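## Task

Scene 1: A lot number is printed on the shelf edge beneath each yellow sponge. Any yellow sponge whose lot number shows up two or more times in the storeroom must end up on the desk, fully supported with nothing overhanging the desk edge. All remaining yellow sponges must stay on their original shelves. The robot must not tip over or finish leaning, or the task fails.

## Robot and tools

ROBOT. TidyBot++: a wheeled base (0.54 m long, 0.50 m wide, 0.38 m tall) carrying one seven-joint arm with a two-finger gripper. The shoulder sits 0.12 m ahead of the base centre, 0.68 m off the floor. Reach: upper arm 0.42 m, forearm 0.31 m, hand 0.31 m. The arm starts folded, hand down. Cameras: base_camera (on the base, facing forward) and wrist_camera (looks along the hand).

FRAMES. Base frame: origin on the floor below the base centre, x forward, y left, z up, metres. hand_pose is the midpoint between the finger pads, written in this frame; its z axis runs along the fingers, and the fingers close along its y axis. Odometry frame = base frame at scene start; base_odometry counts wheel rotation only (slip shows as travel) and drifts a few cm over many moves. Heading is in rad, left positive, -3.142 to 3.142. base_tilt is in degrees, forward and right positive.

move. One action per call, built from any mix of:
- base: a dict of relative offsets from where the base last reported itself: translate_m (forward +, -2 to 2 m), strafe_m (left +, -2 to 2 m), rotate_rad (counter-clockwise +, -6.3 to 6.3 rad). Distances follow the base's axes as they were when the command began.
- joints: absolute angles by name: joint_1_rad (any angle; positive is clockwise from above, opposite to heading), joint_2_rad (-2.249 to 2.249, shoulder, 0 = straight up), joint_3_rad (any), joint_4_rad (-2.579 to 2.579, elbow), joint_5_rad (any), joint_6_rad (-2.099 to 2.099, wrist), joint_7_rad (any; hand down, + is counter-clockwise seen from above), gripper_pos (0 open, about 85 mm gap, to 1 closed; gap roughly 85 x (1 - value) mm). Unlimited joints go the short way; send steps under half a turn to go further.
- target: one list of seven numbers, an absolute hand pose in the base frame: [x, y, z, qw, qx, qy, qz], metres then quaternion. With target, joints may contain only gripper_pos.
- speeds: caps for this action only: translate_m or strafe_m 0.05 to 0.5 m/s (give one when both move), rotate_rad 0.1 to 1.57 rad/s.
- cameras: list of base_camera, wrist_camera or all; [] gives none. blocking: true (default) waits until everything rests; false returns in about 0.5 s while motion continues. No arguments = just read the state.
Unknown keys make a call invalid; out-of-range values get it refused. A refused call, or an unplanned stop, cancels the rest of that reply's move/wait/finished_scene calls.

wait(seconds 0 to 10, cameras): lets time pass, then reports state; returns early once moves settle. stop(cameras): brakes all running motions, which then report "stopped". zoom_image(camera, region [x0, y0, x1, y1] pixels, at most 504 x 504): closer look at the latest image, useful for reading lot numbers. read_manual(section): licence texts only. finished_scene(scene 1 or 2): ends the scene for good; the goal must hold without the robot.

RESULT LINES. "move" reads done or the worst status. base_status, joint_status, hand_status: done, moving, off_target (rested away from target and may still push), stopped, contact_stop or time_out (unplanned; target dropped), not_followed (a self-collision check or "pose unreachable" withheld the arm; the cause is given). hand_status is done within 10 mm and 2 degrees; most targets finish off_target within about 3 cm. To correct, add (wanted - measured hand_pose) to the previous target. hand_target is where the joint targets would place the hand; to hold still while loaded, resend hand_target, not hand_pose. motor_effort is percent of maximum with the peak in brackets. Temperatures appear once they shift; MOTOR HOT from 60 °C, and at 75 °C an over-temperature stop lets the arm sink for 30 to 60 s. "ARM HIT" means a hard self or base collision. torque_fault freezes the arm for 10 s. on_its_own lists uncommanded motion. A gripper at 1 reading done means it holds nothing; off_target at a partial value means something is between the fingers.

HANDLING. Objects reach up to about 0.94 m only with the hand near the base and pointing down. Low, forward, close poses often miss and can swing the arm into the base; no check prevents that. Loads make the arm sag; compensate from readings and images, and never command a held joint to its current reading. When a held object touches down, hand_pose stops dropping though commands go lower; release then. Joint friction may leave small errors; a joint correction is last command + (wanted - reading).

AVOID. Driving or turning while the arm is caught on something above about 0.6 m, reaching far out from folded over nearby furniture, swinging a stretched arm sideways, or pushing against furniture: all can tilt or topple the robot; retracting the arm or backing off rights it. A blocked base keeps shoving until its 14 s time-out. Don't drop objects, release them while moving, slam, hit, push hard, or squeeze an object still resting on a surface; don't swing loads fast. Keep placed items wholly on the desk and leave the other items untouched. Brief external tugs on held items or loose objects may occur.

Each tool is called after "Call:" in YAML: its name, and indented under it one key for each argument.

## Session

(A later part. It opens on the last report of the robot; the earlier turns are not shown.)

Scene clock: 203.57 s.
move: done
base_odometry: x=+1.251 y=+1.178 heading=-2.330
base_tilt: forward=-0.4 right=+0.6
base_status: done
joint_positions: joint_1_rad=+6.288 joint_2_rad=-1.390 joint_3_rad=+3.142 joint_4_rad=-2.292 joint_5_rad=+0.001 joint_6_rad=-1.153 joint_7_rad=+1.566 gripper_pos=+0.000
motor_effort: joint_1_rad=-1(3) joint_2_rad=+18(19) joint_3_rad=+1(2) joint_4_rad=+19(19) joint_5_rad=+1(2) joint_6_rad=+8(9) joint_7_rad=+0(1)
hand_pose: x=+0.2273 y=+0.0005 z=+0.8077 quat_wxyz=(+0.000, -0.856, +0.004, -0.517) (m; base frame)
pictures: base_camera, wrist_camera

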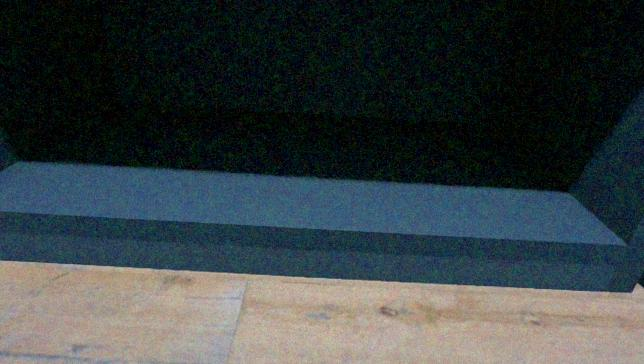

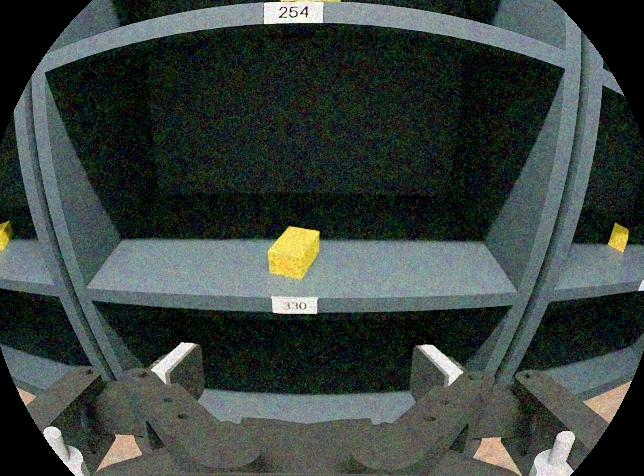

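Call:
zoom_image:
  camera: "wrist_camera"
  region: [240, 280, 350, 330]

Call:
move:
  base: {"strafe_m": -0.9}
  speeds: {"strafe_m": 0.3}
  cameras: ["base_camera", "wrist_camera"]

Call:
zoom_image:
  camera: "wrist_camera"
  region: [220, 0, 440, 340]

Scaled by 4.582.

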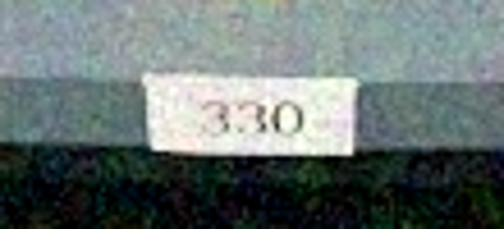

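Scene clock: 207.67 s.
move: done
base_odometry: x=+0.598 y=+1.798 heading=-2.330
base_tilt: forward=-0.4 right=+0.6
base_status: done
joint_positions: joint_1_rad=+6.287 joint_2_rad=-1.390 joint_3_rad=+3.142 joint_4_rad=-2.292 joint_5_rad=+0.001 joint_6_rad=-1.153 joint_7_rad=+1.566 gripper_pos=+0.000
motor_effort: joint_1_rad=+0(3) joint_2_rad=+18(19) joint_3_rad=+1(2) joint_4_rad=+19(20) joint_5_rad=+1(2) joint_6_rad=+8(8) joint_7_rad=+0(1)
hand_pose: x=+0.2273 y=+0.0007 z=+0.8077 quat_wxyz=(+0.000, -0.856, +0.004, -0.517) (m; base frame)
pictures: base_camera, wrist_camera

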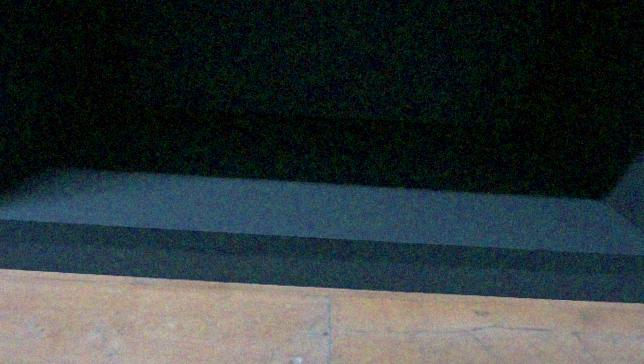

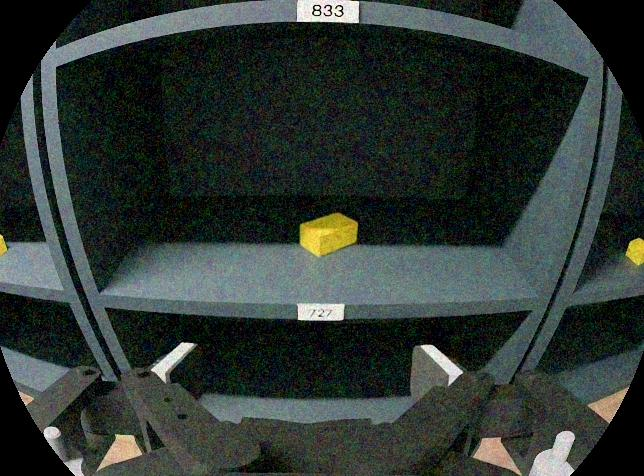

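Scaled by 1.482.

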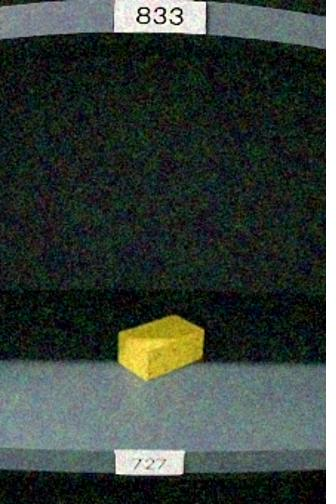

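Call:
move:
  base: {"strafe_m": -0.65}
  speeds: {"strafe_m": 0.25}
  cameras: ["base_camera", "wrist_camera"]

Call:
zoom_image:
  camera: "wrist_camera"
  region: [300, 0, 640, 340]

Scene clock: 211.27 s.
move: done
base_odometry: x=+0.126 y=+2.246 heading=-2.330
base_tilt: forward=-0.4 right=+0.6
base_status: done
joint_positions: joint_1_rad=+6.286 joint_2_rad=-1.390 joint_3_rad=+3.142 joint_4_rad=-2.292 joint_5_rad=+0.001 joint_6_rad=-1.153 joint_7_rad=+1.566 gripper_pos=+0.000
motor_effort: joint_1_rad=-1(3) joint_2_rad=+18(19) joint_3_rad=+1(2) joint_4_rad=+18(19) joint_5_rad=+1(2) joint_6_rad=+8(8) joint_7_rad=+0(1)
hand_pose: x=+0.2273 y=+0.0007 z=+0.8077 quat_wxyz=(+0.001, -0.856, +0.004, -0.517) (m; base frame)
pictures: base_camera, wrist_camera

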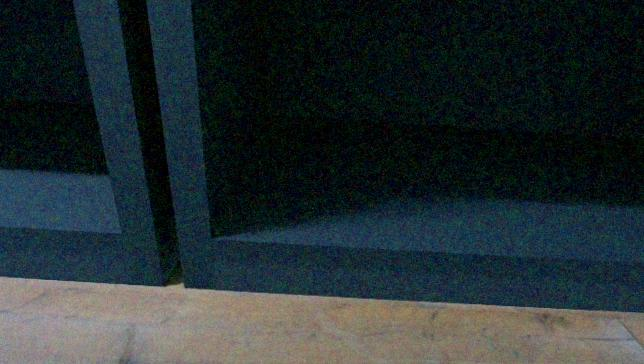

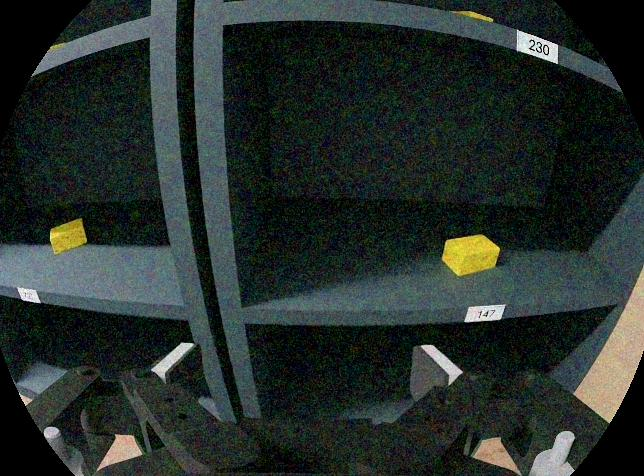

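Scaled by 1.482.

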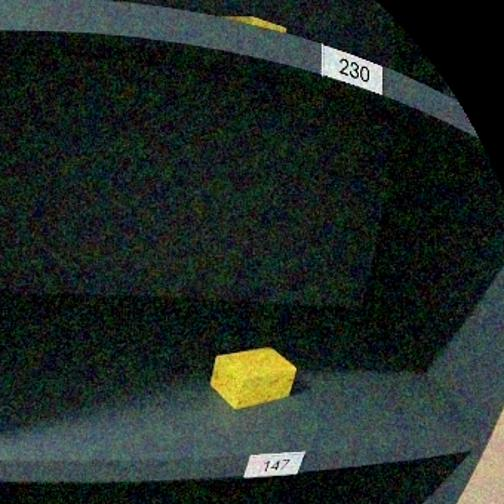

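Call:
move:
  base: {"strafe_m": -0.2}
  joints: {"joint_1_rad": 6.283, "joint_2_rad": -0.6, "joint_4_rad": -1.5, "joint_5_rad": 0.0, "joint_6_rad": -1.16, "joint_7_rad": 1.57}
  speeds: {"strafe_m": 0.2}
  cameras: ["base_camera", "wrist_camera"]

Scene clock: 214.67 s.
move: done
base_odometry: x=-0.019 y=+2.384 heading=-2.331
base_tilt: forward=-0.4 right=+0.6
base_status: done
joint_positions: joint_1_rad=+6.286 joint_2_rad=-0.608 joint_3_rad=+3.143 joint_4_rad=-1.522 joint_5_rad=+0.001 joint_6_rad=-1.153 joint_7_rad=+1.566 gripper_pos=+0.000
joint_status: all done
motor_effort: joint_1_rad=-1(3) joint_2_rad=+3(20) joint_3_rad=+1(2) joint_4_rad=+18(20) joint_5_rad=+1(2) joint_6_rad=+8(10) joint_7_rad=+0(1)
hand_pose: x=+0.4013 y=-0.0001 z=+1.0712 quat_wxyz=(+0.000, -0.859, +0.004, -0.512) (m; base frame)
pictures: base_camera, wrist_camera

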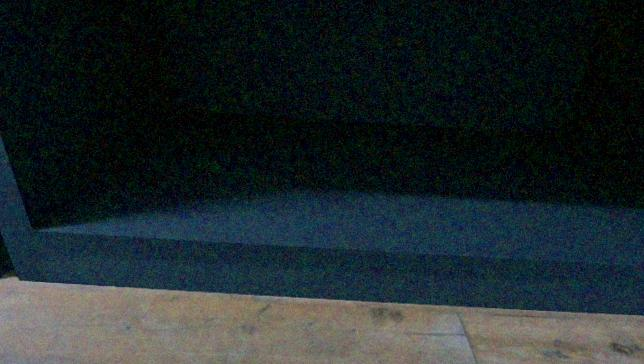

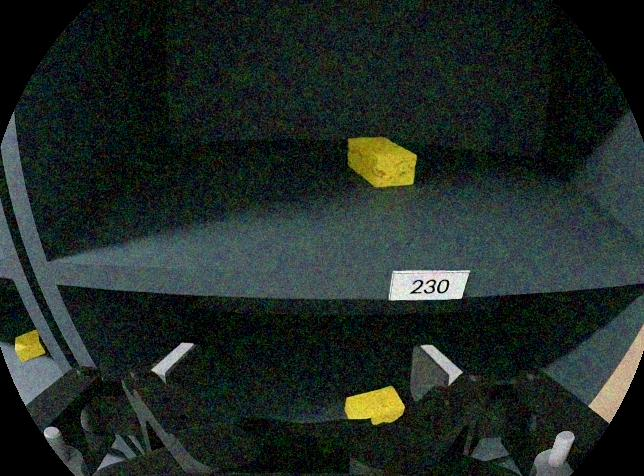

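Call:
zoom_image:
  camera: "wrist_camera"
  region: [320, 110, 500, 310]

Scaled by 2.520.

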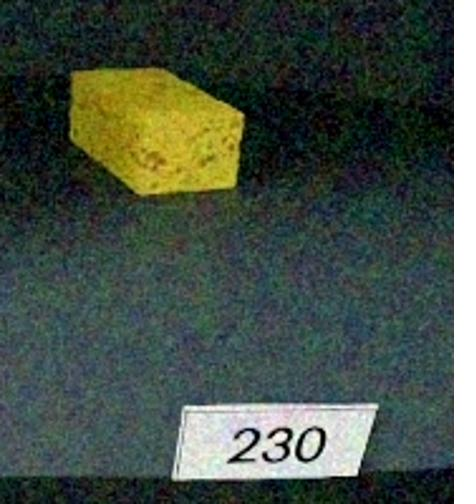

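Call:
move:
  joints: {"joint_1_rad": 7.5}
  cameras: ["wrist_camera"]

Scene clock: 218.60 s.
move: done
base_odometry: x=-0.019 y=+2.384 heading=-2.331
base_tilt: forward=-0.3 right=+0.6
joint_positions: joint_1_rad=+7.481 joint_2_rad=-0.608 joint_3_rad=+3.143 joint_4_rad=-1.521 joint_5_rad=+0.001 joint_6_rad=-1.153 joint_7_rad=+1.566 gripper_pos=+0.000
joint_status: all done
motor_effort: joint_1_rad=+0(3) joint_2_rad=+3(4) joint_3_rad=+1(1) joint_4_rad=+19(19) joint_5_rad=+1(1) joint_6_rad=+8(9) joint_7_rad=+0(1)
hand_pose: x=+0.2225 y=-0.2626 z=+1.0716 quat_wxyz=(-0.288, -0.708, +0.486, -0.424) (m; base frame)
pictures: wrist_camera

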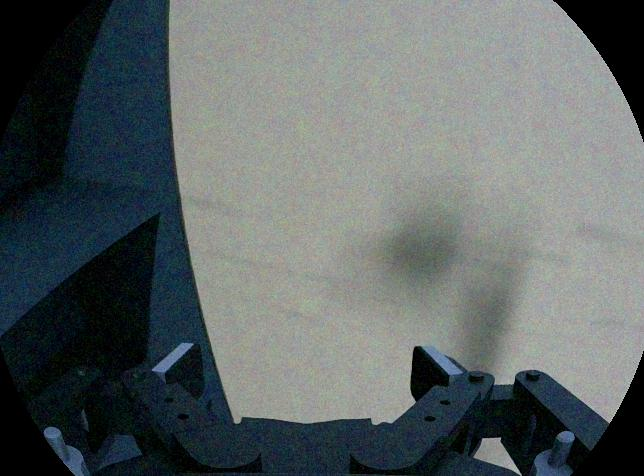

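Call:
move:
  base: {"strafe_m": -0.08}
  joints: {"joint_1_rad": 6.517, "joint_5_rad": -0.38, "joint_6_rad": -1.655, "joint_7_rad": 2.01}
  speeds: {"strafe_m": 0.1}
  cameras: []

Call:
move:
  joints: {"joint_2_rad": -0.13, "joint_4_rad": -1.04}
  cameras: ["wrist_camera"]

Scene clock: 221.90 s.
move: done
base_odometry: x=-0.077 y=+2.439 heading=-2.331
base_tilt: forward=-0.3 right=+0.6
base_status: done
joint_positions: joint_1_rad=+6.536 joint_2_rad=-0.601 joint_3_rad=+3.143 joint_4_rad=-1.519 joint_5_rad=-0.304 joint_6_rad=-1.595 joint_7_rad=+1.966 gripper_pos=+0.000
joint_status: all done
motor_effort: joint_1_rad=+0(2) joint_2_rad=+4(7) joint_3_rad=+2(2) joint_4_rad=+17(19) joint_5_rad=-2(2) joint_6_rad=+5(9) joint_7_rad=+0(1)
hand_pose: x=+0.3230 y=+0.0445 z=+0.9796 quat_wxyz=(+0.038, -0.934, -0.117, -0.335) (m; base frame)
pictures: none

Scene clock: 223.57 s.
move: done
base_odometry: x=-0.077 y=+2.439 heading=-2.331
base_tilt: forward=-0.3 right=+0.6
joint_positions: joint_1_rad=+6.536 joint_2_rad=-0.140 joint_3_rad=+3.143 joint_4_rad=-1.063 joint_5_rad=-0.307 joint_6_rad=-1.601 joint_7_rad=+1.969 gripper_pos=+0.000
joint_status: all done
motor_effort: joint_1_rad=+0(1) joint_2_rad=-12(13) joint_3_rad=+0(2) joint_4_rad=+17(18) joint_5_rad=-2(2) joint_6_rad=+5(6) joint_7_rad=+0(1)
hand_pose: x=+0.4946 y=+0.0011 z=+1.0460 quat_wxyz=(+0.041, -0.935, -0.119, -0.331) (m; base frame)
pictures: wrist_camera

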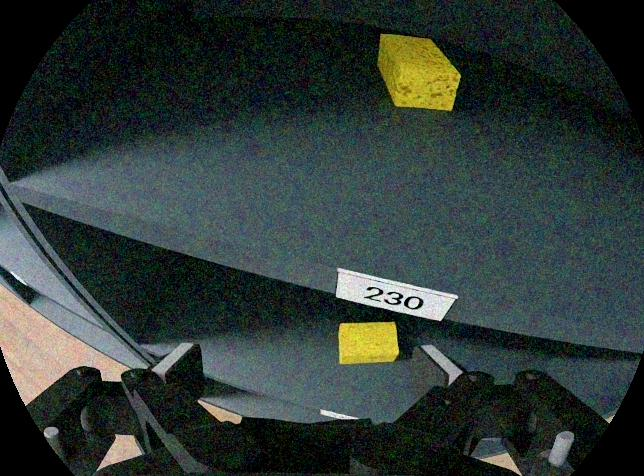

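Call:
zoom_image:
  camera: "wrist_camera"
  region: [340, 10, 500, 130]

Scaled by 3.150.

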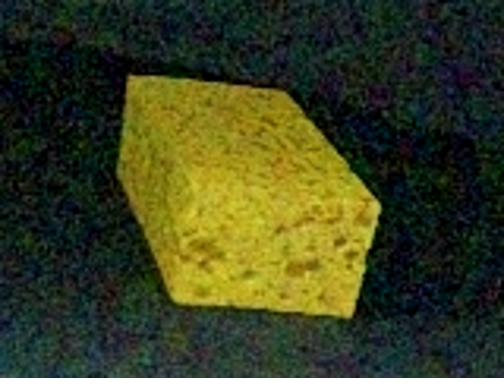

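Call:
move:
  base: {"translate_m": 0.07, "strafe_m": -0.02}
  joints: {"joint_2_rad": 0.215, "joint_4_rad": -0.68}
  speeds: {"translate_m": 0.1}
  cameras: ["wrist_camera"]

Scene clock: 226.70 s.
move: done
base_odometry: x=-0.140 y=+2.402 heading=-2.331
base_tilt: forward=-0.3 right=+0.6
base_status: done
joint_positions: joint_1_rad=+6.535 joint_2_rad=+0.205 joint_3_rad=+3.143 joint_4_rad=-0.701 joint_5_rad=-0.308 joint_6_rad=-1.605 joint_7_rad=+1.969 gripper_pos=+0.000
joint_status: all done
motor_effort: joint_1_rad=-1(1) joint_2_rad=-23(28) joint_3_rad=+0(1) joint_4_rad=+17(19) joint_5_rad=-1(2) joint_6_rad=+5(7) joint_7_rad=+0(1)
hand_pose: x=+0.6345 y=-0.0342 z=+1.0477 quat_wxyz=(+0.039, -0.933, -0.121, -0.336) (m; base frame)
pictures: wrist_camera

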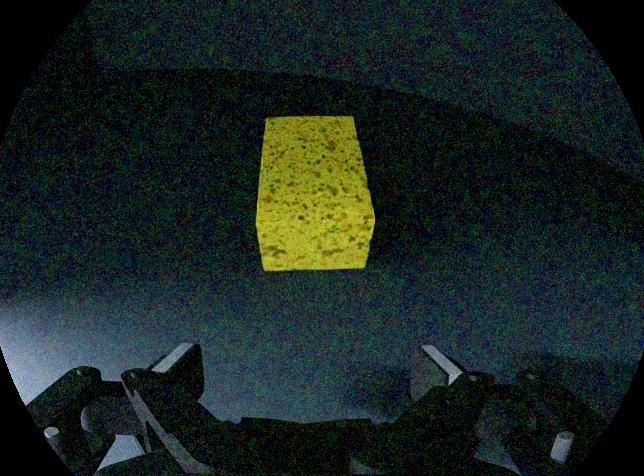

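Call:
move:
  base: {"translate_m": 0.097, "strafe_m": 0.025}
  speeds: {"translate_m": 0.1}
  cameras: ["wrist_camera"]

Scene clock: 229.43 s.
move: done
base_odometry: x=-0.189 y=+2.315 heading=-2.332
base_tilt: forward=-0.3 right=+0.6
base_status: done
joint_positions: joint_1_rad=+6.532 joint_2_rad=+0.206 joint_3_rad=+3.143 joint_4_rad=-0.700 joint_5_rad=-0.309 joint_6_rad=-1.605 joint_7_rad=+1.969 gripper_pos=+0.000
motor_effort: joint_1_rad=+0(3) joint_2_rad=-24(27) joint_3_rad=+0(2) joint_4_rad=+16(18) joint_5_rad=-1(3) joint_6_rad=+5(6) joint_7_rad=-1(1)
hand_pose: x=+0.6347 y=-0.0321 z=+1.0481 quat_wxyz=(+0.040, -0.933, -0.123, -0.337) (m; base frame)
pictures: wrist_camera

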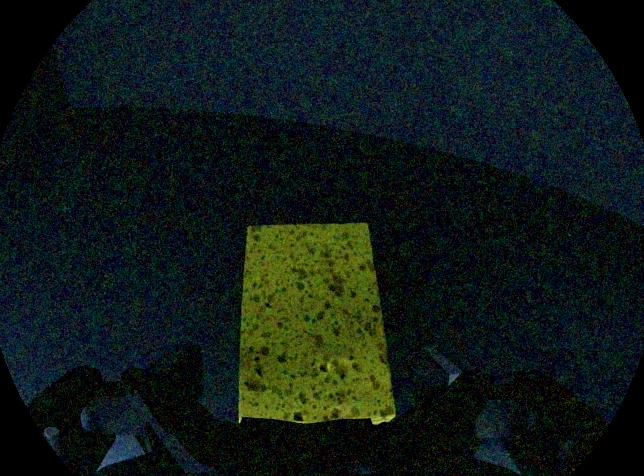

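Call:
move:
  base: {"translate_m": 0.039, "strafe_m": 0.009}
  speeds: {"translate_m": 0.08}
  cameras: ["wrist_camera"]

Call:
move:
  joints: {"joint_2_rad": 0.16, "joint_4_rad": -0.87, "joint_6_rad": -1.46, "joint_7_rad": 2.04}
  cameras: ["wrist_camera"]

Scene clock: 231.23 s.
move: done
base_odometry: x=-0.209 y=+2.280 heading=-2.332
base_tilt: forward=-0.3 right=+0.6
base_status: done
joint_positions: joint_1_rad=+6.530 joint_2_rad=+0.205 joint_3_rad=+3.143 joint_4_rad=-0.699 joint_5_rad=-0.310 joint_6_rad=-1.605 joint_7_rad=+1.969 gripper_pos=+0.000
motor_effort: joint_1_rad=+0(3) joint_2_rad=-23(27) joint_3_rad=+0(2) joint_4_rad=+16(17) joint_5_rad=-2(3) joint_6_rad=+5(6) joint_7_rad=+0(1)
hand_pose: x=+0.6346 y=-0.0313 z=+1.0486 quat_wxyz=(+0.040, -0.933, -0.123, -0.337) (m; base frame)
pictures: wrist_camera

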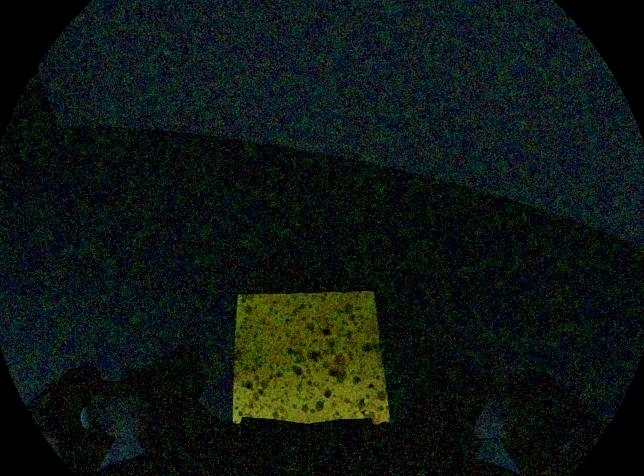

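Scene clock: 232.40 s.
move: done
base_odometry: x=-0.209 y=+2.280 heading=-2.332
base_tilt: forward=-0.3 right=+0.6
joint_positions: joint_1_rad=+6.530 joint_2_rad=+0.167 joint_3_rad=+3.143 joint_4_rad=-0.842 joint_5_rad=-0.310 joint_6_rad=-1.518 joint_7_rad=+1.998 gripper_pos=+0.000
joint_status: all done
motor_effort: joint_1_rad=+0(1) joint_2_rad=-23(24) joint_3_rad=+0(1) joint_4_rad=+18(19) joint_5_rad=-2(2) joint_6_rad=+5(6) joint_7_rad=+0(1)
hand_pose: x=+0.6347 y=-0.0314 z=+1.0226 quat_wxyz=(+0.042, -0.934, -0.123, -0.332) (m; base frame)
pictures: wrist_camera

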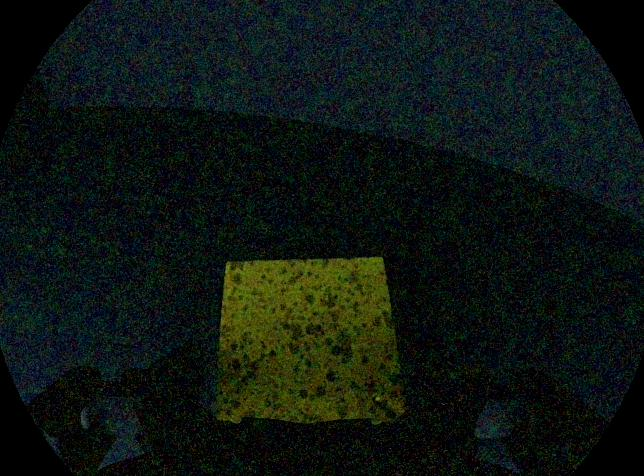

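Call:
move:
  joints: {"gripper_pos": 0.42}
  cameras: ["wrist_camera"]

Scene clock: 233.33 s.
move: off_target
base_odometry: x=-0.209 y=+2.280 heading=-2.332
base_tilt: forward=-0.3 right=+0.6
joint_positions: joint_1_rad=+6.530 joint_2_rad=+0.162 joint_3_rad=+3.143 joint_4_rad=-0.843 joint_5_rad=-0.310 joint_6_rad=-1.517 joint_7_rad=+1.999 gripper_pos=+0.387
joint_status: gripper_pos off_target (ended at +0.387, target +0.420)
motor_effort: joint_1_rad=-1(1) joint_2_rad=-22(24) joint_3_rad=+0(1) joint_4_rad=+18(19) joint_5_rad=-2(2) joint_6_rad=+6(6) joint_7_rad=+0(1)
hand_pose: x=+0.6334 y=-0.0311 z=+1.0247 quat_wxyz=(+0.041, -0.934, -0.123, -0.334) (m; base frame)
pictures: wrist_camera

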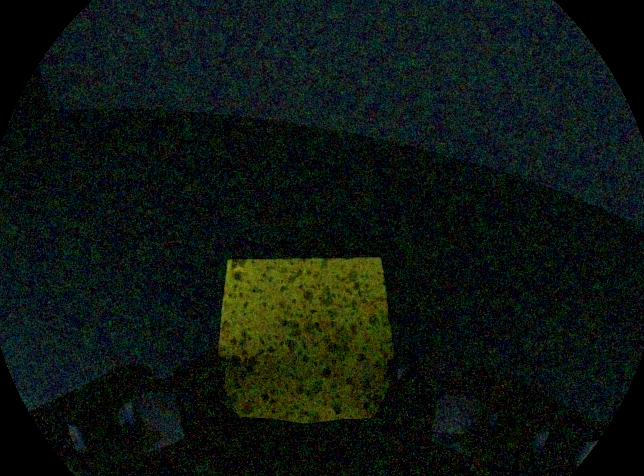

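Call:
move:
  joints: {"joint_2_rad": 0.19, "joint_4_rad": -0.7, "joint_6_rad": -1.655, "joint_7_rad": 1.94, "gripper_pos": 0.47}
  cameras: ["wrist_camera"]

Scene clock: 234.57 s.
move: off_target
base_odometry: x=-0.209 y=+2.280 heading=-2.332
base_tilt: forward=-0.3 right=+0.6
joint_positions: joint_1_rad=+6.530 joint_2_rad=+0.166 joint_3_rad=+3.143 joint_4_rad=-0.718 joint_5_rad=-0.310 joint_6_rad=-1.602 joint_7_rad=+1.975 gripper_pos=+0.387
joint_status: gripper_pos off_target (ended at +0.387, target +0.470); the others done
motor_effort: joint_1_rad=-1(1) joint_2_rad=-22(24) joint_3_rad=+0(0) joint_4_rad=+17(20) joint_5_rad=-1(2) joint_6_rad=+6(6) joint_7_rad=+0(1)
hand_pose: x=+0.6205 y=-0.0277 z=+1.0606 quat_wxyz=(+0.035, -0.928, -0.127, -0.347) (m; base frame)
pictures: wrist_camera

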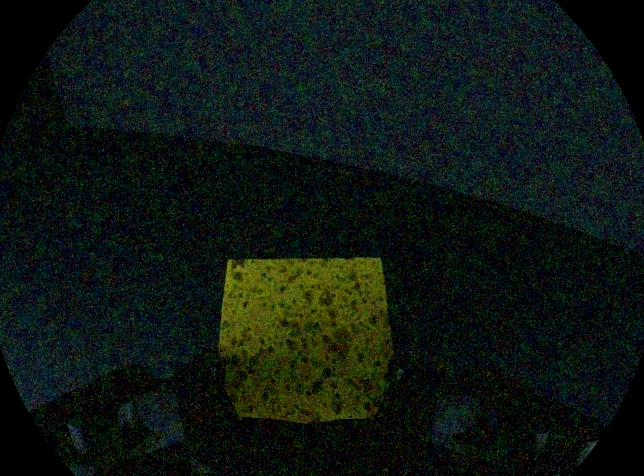

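Call:
move:
  base: {"translate_m": -0.2, "strafe_m": -0.0}
  joints: {"joint_2_rad": -0.11, "joint_4_rad": -1.0, "gripper_pos": 0.7}
  speeds: {"translate_m": 0.2}
  cameras: ["wrist_camera"]

Scene clock: 236.70 s.
move: off_target
base_odometry: x=-0.071 y=+2.425 heading=-2.332
base_tilt: forward=-0.4 right=+0.6
base_status: done
joint_positions: joint_1_rad=+6.529 joint_2_rad=-0.118 joint_3_rad=+3.143 joint_4_rad=-0.971 joint_5_rad=-0.312 joint_6_rad=-1.606 joint_7_rad=+1.975 gripper_pos=+0.387
joint_status: gripper_pos off_target (ended at +0.387, target +0.700); the others done
motor_effort: joint_1_rad=+0(1) joint_2_rad=-12(28) joint_3_rad=+1(1) joint_4_rad=+17(19) joint_5_rad=-1(2) joint_6_rad=+6(7) joint_7_rad=+0(1)
hand_pose: x=+0.5048 y=+0.0026 z=+1.0765 quat_wxyz=(+0.031, -0.923, -0.130, -0.360) (m; base frame)
pictures: wrist_camera

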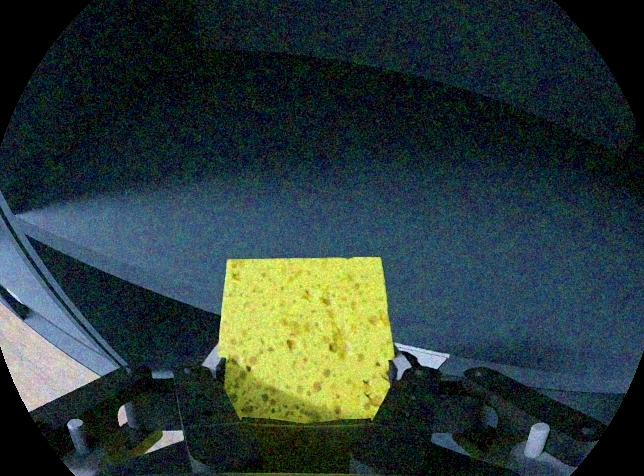

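Call:
move:
  joints: {"joint_1_rad": 6.283, "joint_2_rad": -0.6, "joint_4_rad": -1.5, "joint_5_rad": 0.05, "joint_6_rad": -1.5, "joint_7_rad": 1.54}
  cameras: ["wrist_camera"]

Scene clock: 239.13 s.
move: done
base_odometry: x=-0.071 y=+2.425 heading=-2.332
base_tilt: forward=-0.4 right=+0.6
joint_positions: joint_1_rad=+6.303 joint_2_rad=-0.588 joint_3_rad=+3.143 joint_4_rad=-1.470 joint_5_rad=-0.027 joint_6_rad=-1.561 joint_7_rad=+1.583 gripper_pos=+0.387
joint_status: all done
motor_effort: joint_1_rad=+0(2) joint_2_rad=+4(14) joint_3_rad=+1(1) joint_4_rad=+16(18) joint_5_rad=+0(2) joint_6_rad=+6(8) joint_7_rad=+0(1)
hand_pose: x=+0.3286 y=+0.0052 z=+0.9934 quat_wxyz=(+0.007, -0.939, +0.000, -0.342) (m; base frame)
pictures: wrist_camera

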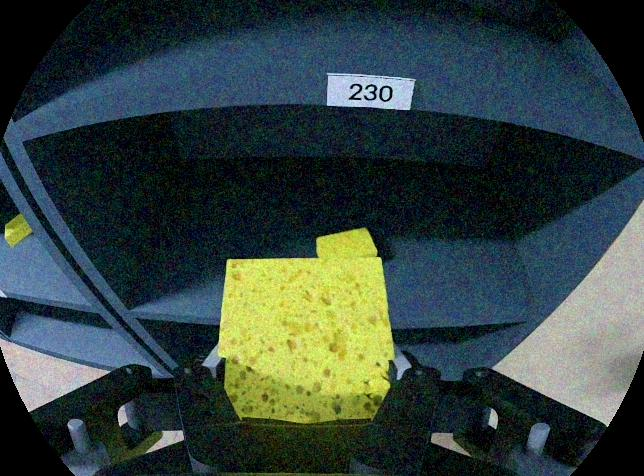

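Call:
move:
  base: {"strafe_m": 1.8}
  cameras: ["wrist_camera"]

Call:
move:
  base: {"strafe_m": 1.82}
  cameras: ["base_camera", "wrist_camera"]

Scene clock: 243.60 s.
move: done
base_odometry: x=+1.233 y=+1.184 heading=-2.332
base_tilt: forward=-0.4 right=+0.6
base_status: done
joint_positions: joint_1_rad=+6.300 joint_2_rad=-0.588 joint_3_rad=+3.142 joint_4_rad=-1.471 joint_5_rad=-0.018 joint_6_rad=-1.560 joint_7_rad=+1.581 gripper_pos=+0.387
motor_effort: joint_1_rad=-1(1) joint_2_rad=+4(5) joint_3_rad=+1(3) joint_4_rad=+16(18) joint_5_rad=+1(2) joint_6_rad=+6(7) joint_7_rad=-1(1)
hand_pose: x=+0.3287 y=+0.0031 z=+0.9932 quat_wxyz=(+0.004, -0.939, +0.001, -0.343) (m; base frame)
pictures: wrist_camera

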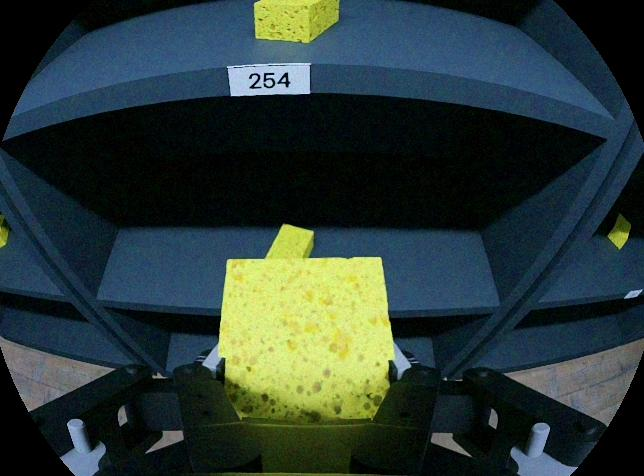

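Scene clock: 247.67 s.
move: done
base_odometry: x=+2.551 y=-0.071 heading=-2.331
base_tilt: forward=-0.4 right=+0.6
base_status: done
joint_positions: joint_1_rad=+6.299 joint_2_rad=-0.588 joint_3_rad=+3.142 joint_4_rad=-1.471 joint_5_rad=-0.015 joint_6_rad=-1.559 joint_7_rad=+1.581 gripper_pos=+0.387
motor_effort: joint_1_rad=+0(1) joint_2_rad=+4(5) joint_3_rad=+1(3) joint_4_rad=+17(18) joint_5_rad=+1(2) joint_6_rad=+6(7) joint_7_rad=-1(1)
hand_pose: x=+0.3288 y=+0.0027 z=+0.9932 quat_wxyz=(+0.003, -0.939, +0.000, -0.343) (m; base frame)
pictures: base_camera, wrist_camera

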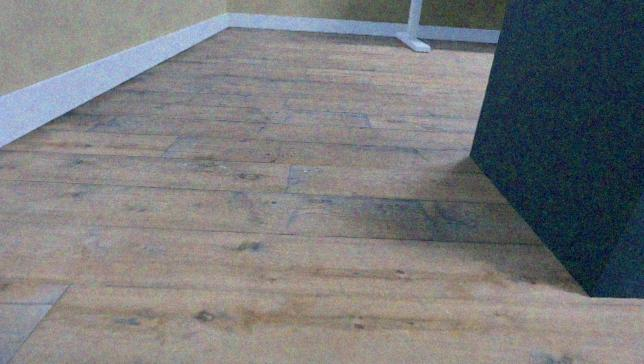

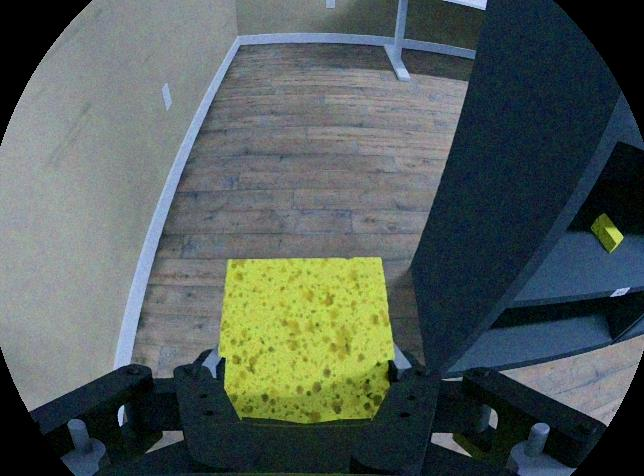

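Call:
move:
  base: {"strafe_m": 0.1}
  cameras: []

Call:
move:
  base: {"translate_m": 1.72}
  cameras: ["base_camera", "wrist_camera"]

Scene clock: 249.20 s.
move: done
base_odometry: x=+2.624 y=-0.140 heading=-2.331
base_tilt: forward=-0.3 right=+0.6
base_status: done
joint_positions: joint_1_rad=+6.299 joint_2_rad=-0.589 joint_3_rad=+3.139 joint_4_rad=-1.471 joint_5_rad=-0.014 joint_6_rad=-1.559 joint_7_rad=+1.581 gripper_pos=+0.387
motor_effort: joint_1_rad=-1(1) joint_2_rad=+4(5) joint_3_rad=+1(4) joint_4_rad=+17(18) joint_5_rad=+1(2) joint_6_rad=+6(7) joint_7_rad=+0(1)
hand_pose: x=+0.3287 y=+0.0033 z=+0.9932 quat_wxyz=(+0.002, -0.939, -0.001, -0.343) (m; base frame)
pictures: none

Scene clock: 253.13 s.
move: done
base_odometry: x=+1.438 y=-1.386 heading=-2.331
base_tilt: forward=-0.4 right=+0.6
base_status: done
joint_positions: joint_1_rad=+6.298 joint_2_rad=-0.594 joint_3_rad=+3.139 joint_4_rad=-1.474 joint_5_rad=-0.013 joint_6_rad=-1.555 joint_7_rad=+1.581 gripper_pos=+0.387
motor_effort: joint_1_rad=+0(1) joint_2_rad=+4(8) joint_3_rad=+1(1) joint_4_rad=+17(18) joint_5_rad=+1(1) joint_6_rad=+6(7) joint_7_rad=+0(1)
hand_pose: x=+0.3280 y=+0.0033 z=+0.9940 quat_wxyz=(+0.002, -0.938, -0.001, -0.346) (m; base frame)
pictures: base_camera, wrist_camera

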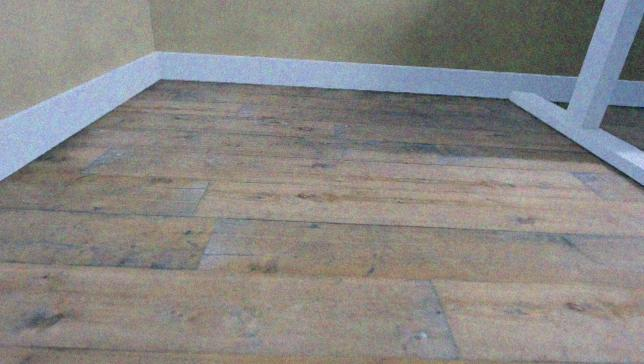

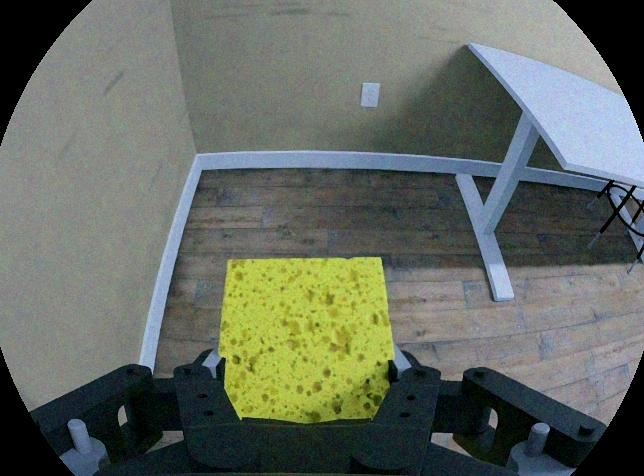

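Call:
move:
  base: {"strafe_m": -0.95}
  joints: {"joint_2_rad": 0.2, "joint_4_rad": -1.5, "joint_6_rad": -0.72, "joint_7_rad": 1.6}
  cameras: ["base_camera", "wrist_camera"]

Scene clock: 256.50 s.
move: done
base_odometry: x=+0.750 y=-0.732 heading=-2.330
base_tilt: forward=-0.3 right=+0.6
base_status: done
joint_positions: joint_1_rad=+6.294 joint_2_rad=+0.182 joint_3_rad=+3.140 joint_4_rad=-1.476 joint_5_rad=-0.013 joint_6_rad=-0.781 joint_7_rad=+1.581 gripper_pos=+0.387
joint_status: all done
motor_effort: joint_1_rad=-1(4) joint_2_rad=-26(29) joint_3_rad=+0(3) joint_4_rad=+20(22) joint_5_rad=+1(2) joint_6_rad=+6(7) joint_7_rad=+0(1)
hand_pose: x=+0.7095 y=-0.0014 z=+0.8307 quat_wxyz=(+0.003, -0.939, +0.003, -0.344) (m; base frame)
pictures: base_camera, wrist_camera

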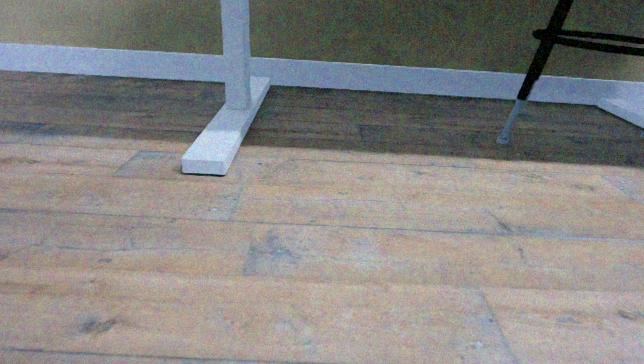

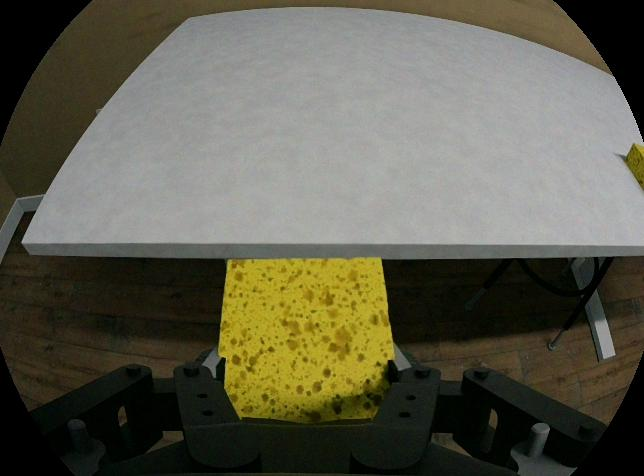

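Call:
move:
  base: {"translate_m": 0.317}
  joints: {"joint_2_rad": 0.235, "joint_4_rad": -1.61, "joint_6_rad": -0.6}
  speeds: {"translate_m": 0.2}
  cameras: ["wrist_camera"]

Scene clock: 261.20 s.
move: done
base_odometry: x=+0.531 y=-0.962 heading=-2.331
base_tilt: forward=-0.3 right=+0.6
base_status: done
joint_positions: joint_1_rad=+6.294 joint_2_rad=+0.224 joint_3_rad=+3.140 joint_4_rad=-1.586 joint_5_rad=-0.013 joint_6_rad=-0.656 joint_7_rad=+1.581 gripper_pos=+0.387
joint_status: all done
motor_effort: joint_1_rad=-1(1) joint_2_rad=-27(30) joint_3_rad=+0(1) joint_4_rad=+20(22) joint_5_rad=+1(1) joint_6_rad=+6(7) joint_7_rad=+0(1)
hand_pose: x=+0.7126 y=-0.0018 z=+0.7750 quat_wxyz=(+0.002, -0.943, +0.003, -0.332) (m; base frame)
pictures: wrist_camera

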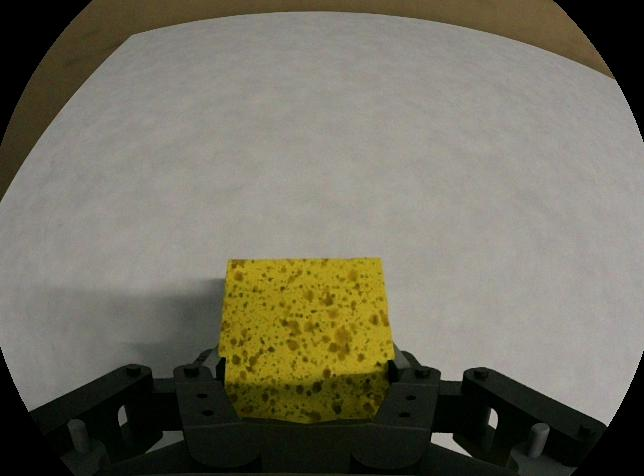

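Call:
move:
  joints: {"joint_2_rad": 0.253, "joint_4_rad": -1.65, "joint_6_rad": -0.55, "gripper_pos": 0.45}
  cameras: ["wrist_camera"]

Call:
move:
  joints: {"joint_2_rad": 0.262, "joint_4_rad": -1.665, "joint_6_rad": -0.53}
  cameras: ["wrist_camera"]

Scene clock: 262.13 s.
move: off_target
base_odometry: x=+0.531 y=-0.962 heading=-2.331
base_tilt: forward=-0.3 right=+0.6
joint_positions: joint_1_rad=+6.294 joint_2_rad=+0.230 joint_3_rad=+3.140 joint_4_rad=-1.625 joint_5_rad=-0.013 joint_6_rad=-0.606 joint_7_rad=+1.581 gripper_pos=+0.387
joint_status: gripper_pos off_target (ended at +0.387, target +0.450); the others done
motor_effort: joint_1_rad=-1(1) joint_2_rad=-27(29) joint_3_rad=+0(0) joint_4_rad=+20(21) joint_5_rad=+1(1) joint_6_rad=+6(7) joint_7_rad=+0(1)
hand_pose: x=+0.7128 y=-0.0020 z=+0.7614 quat_wxyz=(+0.002, -0.943, +0.004, -0.334) (m; base frame)
pictures: wrist_camera

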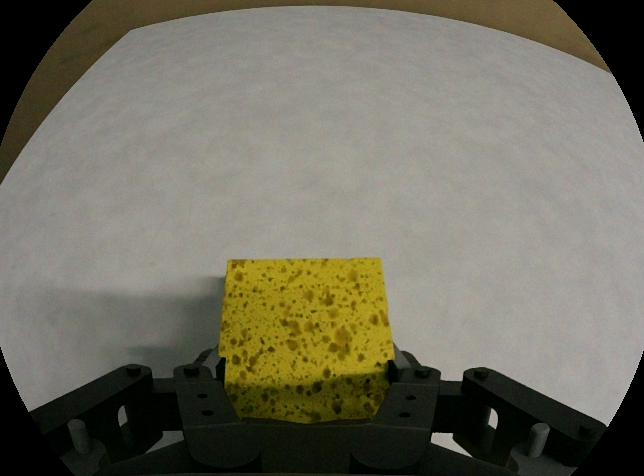

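Scene clock: 262.70 s.
move: done
base_odometry: x=+0.531 y=-0.962 heading=-2.331
base_tilt: forward=-0.3 right=+0.6
joint_positions: joint_1_rad=+6.294 joint_2_rad=+0.235 joint_3_rad=+3.140 joint_4_rad=-1.638 joint_5_rad=-0.013 joint_6_rad=-0.586 joint_7_rad=+1.581 gripper_pos=+0.387
joint_status: all done
motor_effort: joint_1_rad=-1(1) joint_2_rad=-27(29) joint_3_rad=+0(0) joint_4_rad=+20(21) joint_5_rad=+1(1) joint_6_rad=+6(7) joint_7_rad=+0(1)
hand_pose: x=+0.7136 y=-0.0020 z=+0.7559 quat_wxyz=(+0.002, -0.942, +0.004, -0.335) (m; base frame)
pictures: wrist_camera

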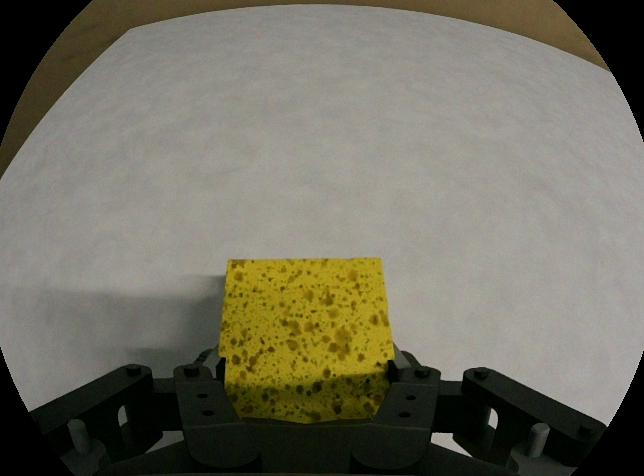

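Call:
move:
  joints: {"joint_2_rad": 0.271, "joint_4_rad": -1.68, "joint_6_rad": -0.51}
  cameras: []

Call:
move:
  joints: {"joint_2_rad": 0.28, "joint_4_rad": -1.695, "joint_6_rad": -0.49}
  cameras: ["wrist_camera"]

Scene clock: 263.53 s.
move: done
base_odometry: x=+0.531 y=-0.962 heading=-2.331
base_tilt: forward=-0.3 right=+0.6
joint_positions: joint_1_rad=+6.294 joint_2_rad=+0.237 joint_3_rad=+3.140 joint_4_rad=-1.646 joint_5_rad=-0.013 joint_6_rad=-0.562 joint_7_rad=+1.581 gripper_pos=+0.387
joint_status: all done
motor_effort: joint_1_rad=+0(1) joint_2_rad=-24(28) joint_3_rad=+0(0) joint_4_rad=+19(20) joint_5_rad=+0(1) joint_6_rad=+6(7) joint_7_rad=+0(1)
hand_pose: x=+0.7166 y=-0.0021 z=+0.7556 quat_wxyz=(+0.002, -0.940, +0.004, -0.341) (m; base frame)
pictures: none

Scene clock: 264.10 s.
move: off_target
base_odometry: x=+0.531 y=-0.962 heading=-2.331
base_tilt: forward=-0.3 right=+0.6
joint_positions: joint_1_rad=+6.294 joint_2_rad=+0.237 joint_3_rad=+3.140 joint_4_rad=-1.653 joint_5_rad=-0.013 joint_6_rad=-0.541 joint_7_rad=+1.581 gripper_pos=+0.387
joint_status: joint_2_rad off_target (ended at +0.237, target +0.280); joint_4_rad off_target (ended at -1.653, target -1.695); the others done
motor_effort: joint_1_rad=-1(1) joint_2_rad=-24(25) joint_3_rad=+0(0) joint_4_rad=+18(18) joint_5_rad=+1(1) joint_6_rad=+5(6) joint_7_rad=+0(1)
hand_pose: x=+0.7191 y=-0.0022 z=+0.7558 quat_wxyz=(+0.002, -0.938, +0.004, -0.347) (m; base frame)
pictures: wrist_camera

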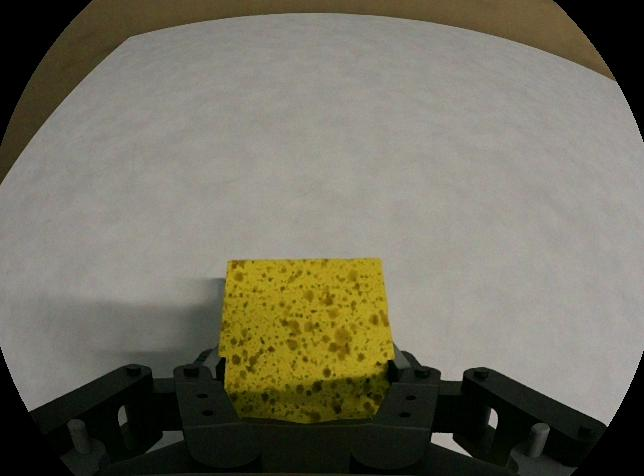

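Call:
move:
  joints: {"joint_2_rad": 0.262, "joint_4_rad": -1.672, "joint_6_rad": -0.52, "gripper_pos": 0.3}
  cameras: ["wrist_camera"]

Call:
move:
  joints: {"gripper_pos": 0.0}
  cameras: []

Call:
move:
  joints: {"joint_2_rad": 0.15, "joint_4_rad": -1.55, "joint_6_rad": -0.55}
  cameras: ["wrist_camera"]

Scene clock: 264.97 s.
move: done
base_odometry: x=+0.531 y=-0.962 heading=-2.331
base_tilt: forward=-0.3 right=+0.6
joint_positions: joint_1_rad=+6.294 joint_2_rad=+0.242 joint_3_rad=+3.140 joint_4_rad=-1.655 joint_5_rad=-0.013 joint_6_rad=-0.541 joint_7_rad=+1.581 gripper_pos=+0.300
joint_status: all done
motor_effort: joint_1_rad=+0(1) joint_2_rad=-27(29) joint_3_rad=+0(0) joint_4_rad=+19(20) joint_5_rad=+0(1) joint_6_rad=+6(6) joint_7_rad=+0(1)
hand_pose: x=+0.7190 y=-0.0022 z=+0.7524 quat_wxyz=(+0.002, -0.939, +0.004, -0.345) (m; base frame)
pictures: wrist_camera

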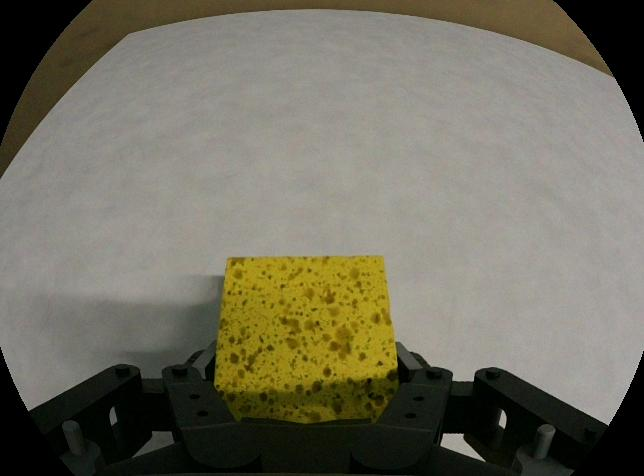

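Scene clock: 265.67 s.
move: done
base_odometry: x=+0.531 y=-0.962 heading=-2.331
base_tilt: forward=-0.3 right=+0.6
joint_positions: joint_1_rad=+6.294 joint_2_rad=+0.242 joint_3_rad=+3.140 joint_4_rad=-1.655 joint_5_rad=-0.013 joint_6_rad=-0.541 joint_7_rad=+1.581 gripper_pos=+0.000
joint_status: all done
motor_effort: joint_1_rad=+0(1) joint_2_rad=-28(28) joint_3_rad=+0(0) joint_4_rad=+19(21) joint_5_rad=+1(1) joint_6_rad=+6(6) joint_7_rad=+0(0)
hand_pose: x=+0.7190 y=-0.0022 z=+0.7524 quat_wxyz=(+0.002, -0.939, +0.004, -0.345) (m; base frame)
pictures: none

Scene clock: 266.90 s.
move: done
base_odometry: x=+0.531 y=-0.962 heading=-2.331
base_tilt: forward=-0.3 right=+0.6
joint_positions: joint_1_rad=+6.294 joint_2_rad=+0.135 joint_3_rad=+3.140 joint_4_rad=-1.556 joint_5_rad=-0.013 joint_6_rad=-0.541 joint_7_rad=+1.581 gripper_pos=+0.000
joint_status: all done
motor_effort: joint_1_rad=+0(1) joint_2_rad=-26(31) joint_3_rad=+0(0) joint_4_rad=+21(23) joint_5_rad=+1(1) joint_6_rad=+7(7) joint_7_rad=+0(1)
hand_pose: x=+0.7332 y=-0.0024 z=+0.8696 quat_wxyz=(+0.001, -0.899, +0.003, -0.439) (m; base frame)
pictures: wrist_camera

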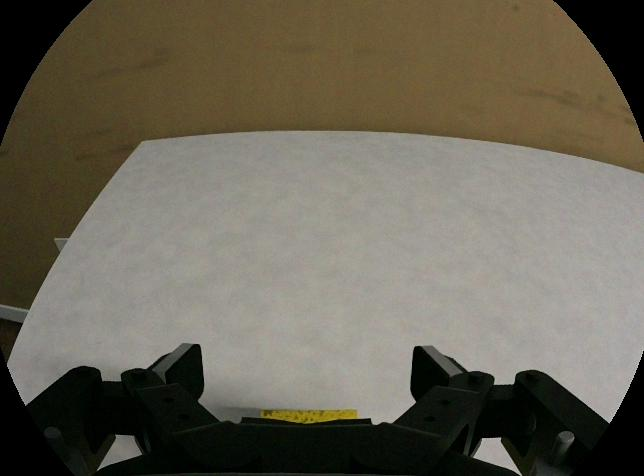

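Call:
move:
  base: {"translate_m": -0.4}
  cameras: ["wrist_camera"]

Scene clock: 269.30 s.
move: done
base_odometry: x=+0.807 y=-0.672 heading=-2.330
base_tilt: forward=-0.3 right=+0.6
base_status: done
joint_positions: joint_1_rad=+6.292 joint_2_rad=+0.131 joint_3_rad=+3.140 joint_4_rad=-1.556 joint_5_rad=-0.013 joint_6_rad=-0.541 joint_7_rad=+1.581 gripper_pos=+0.000
motor_effort: joint_1_rad=-1(4) joint_2_rad=-25(29) joint_3_rad=+0(4) joint_4_rad=+21(23) joint_5_rad=+0(1) joint_6_rad=+7(8) joint_7_rad=+0(1)
hand_pose: x=+0.7326 y=-0.0009 z=+0.8721 quat_wxyz=(+0.002, -0.898, +0.002, -0.441) (m; base frame)
pictures: wrist_camera

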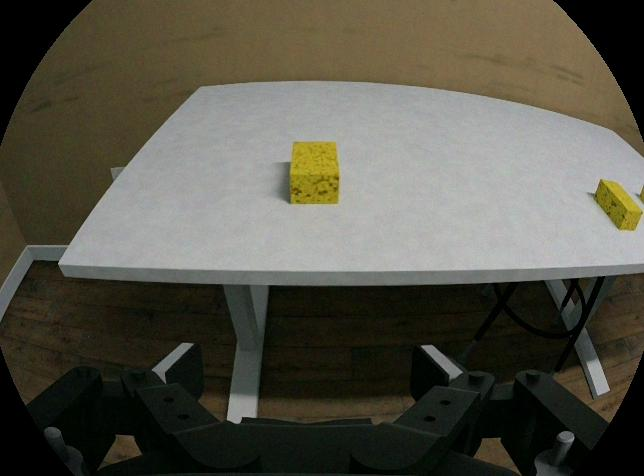

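Call:
finished_scene:
  scene: 1

The scene is finished: the task was done.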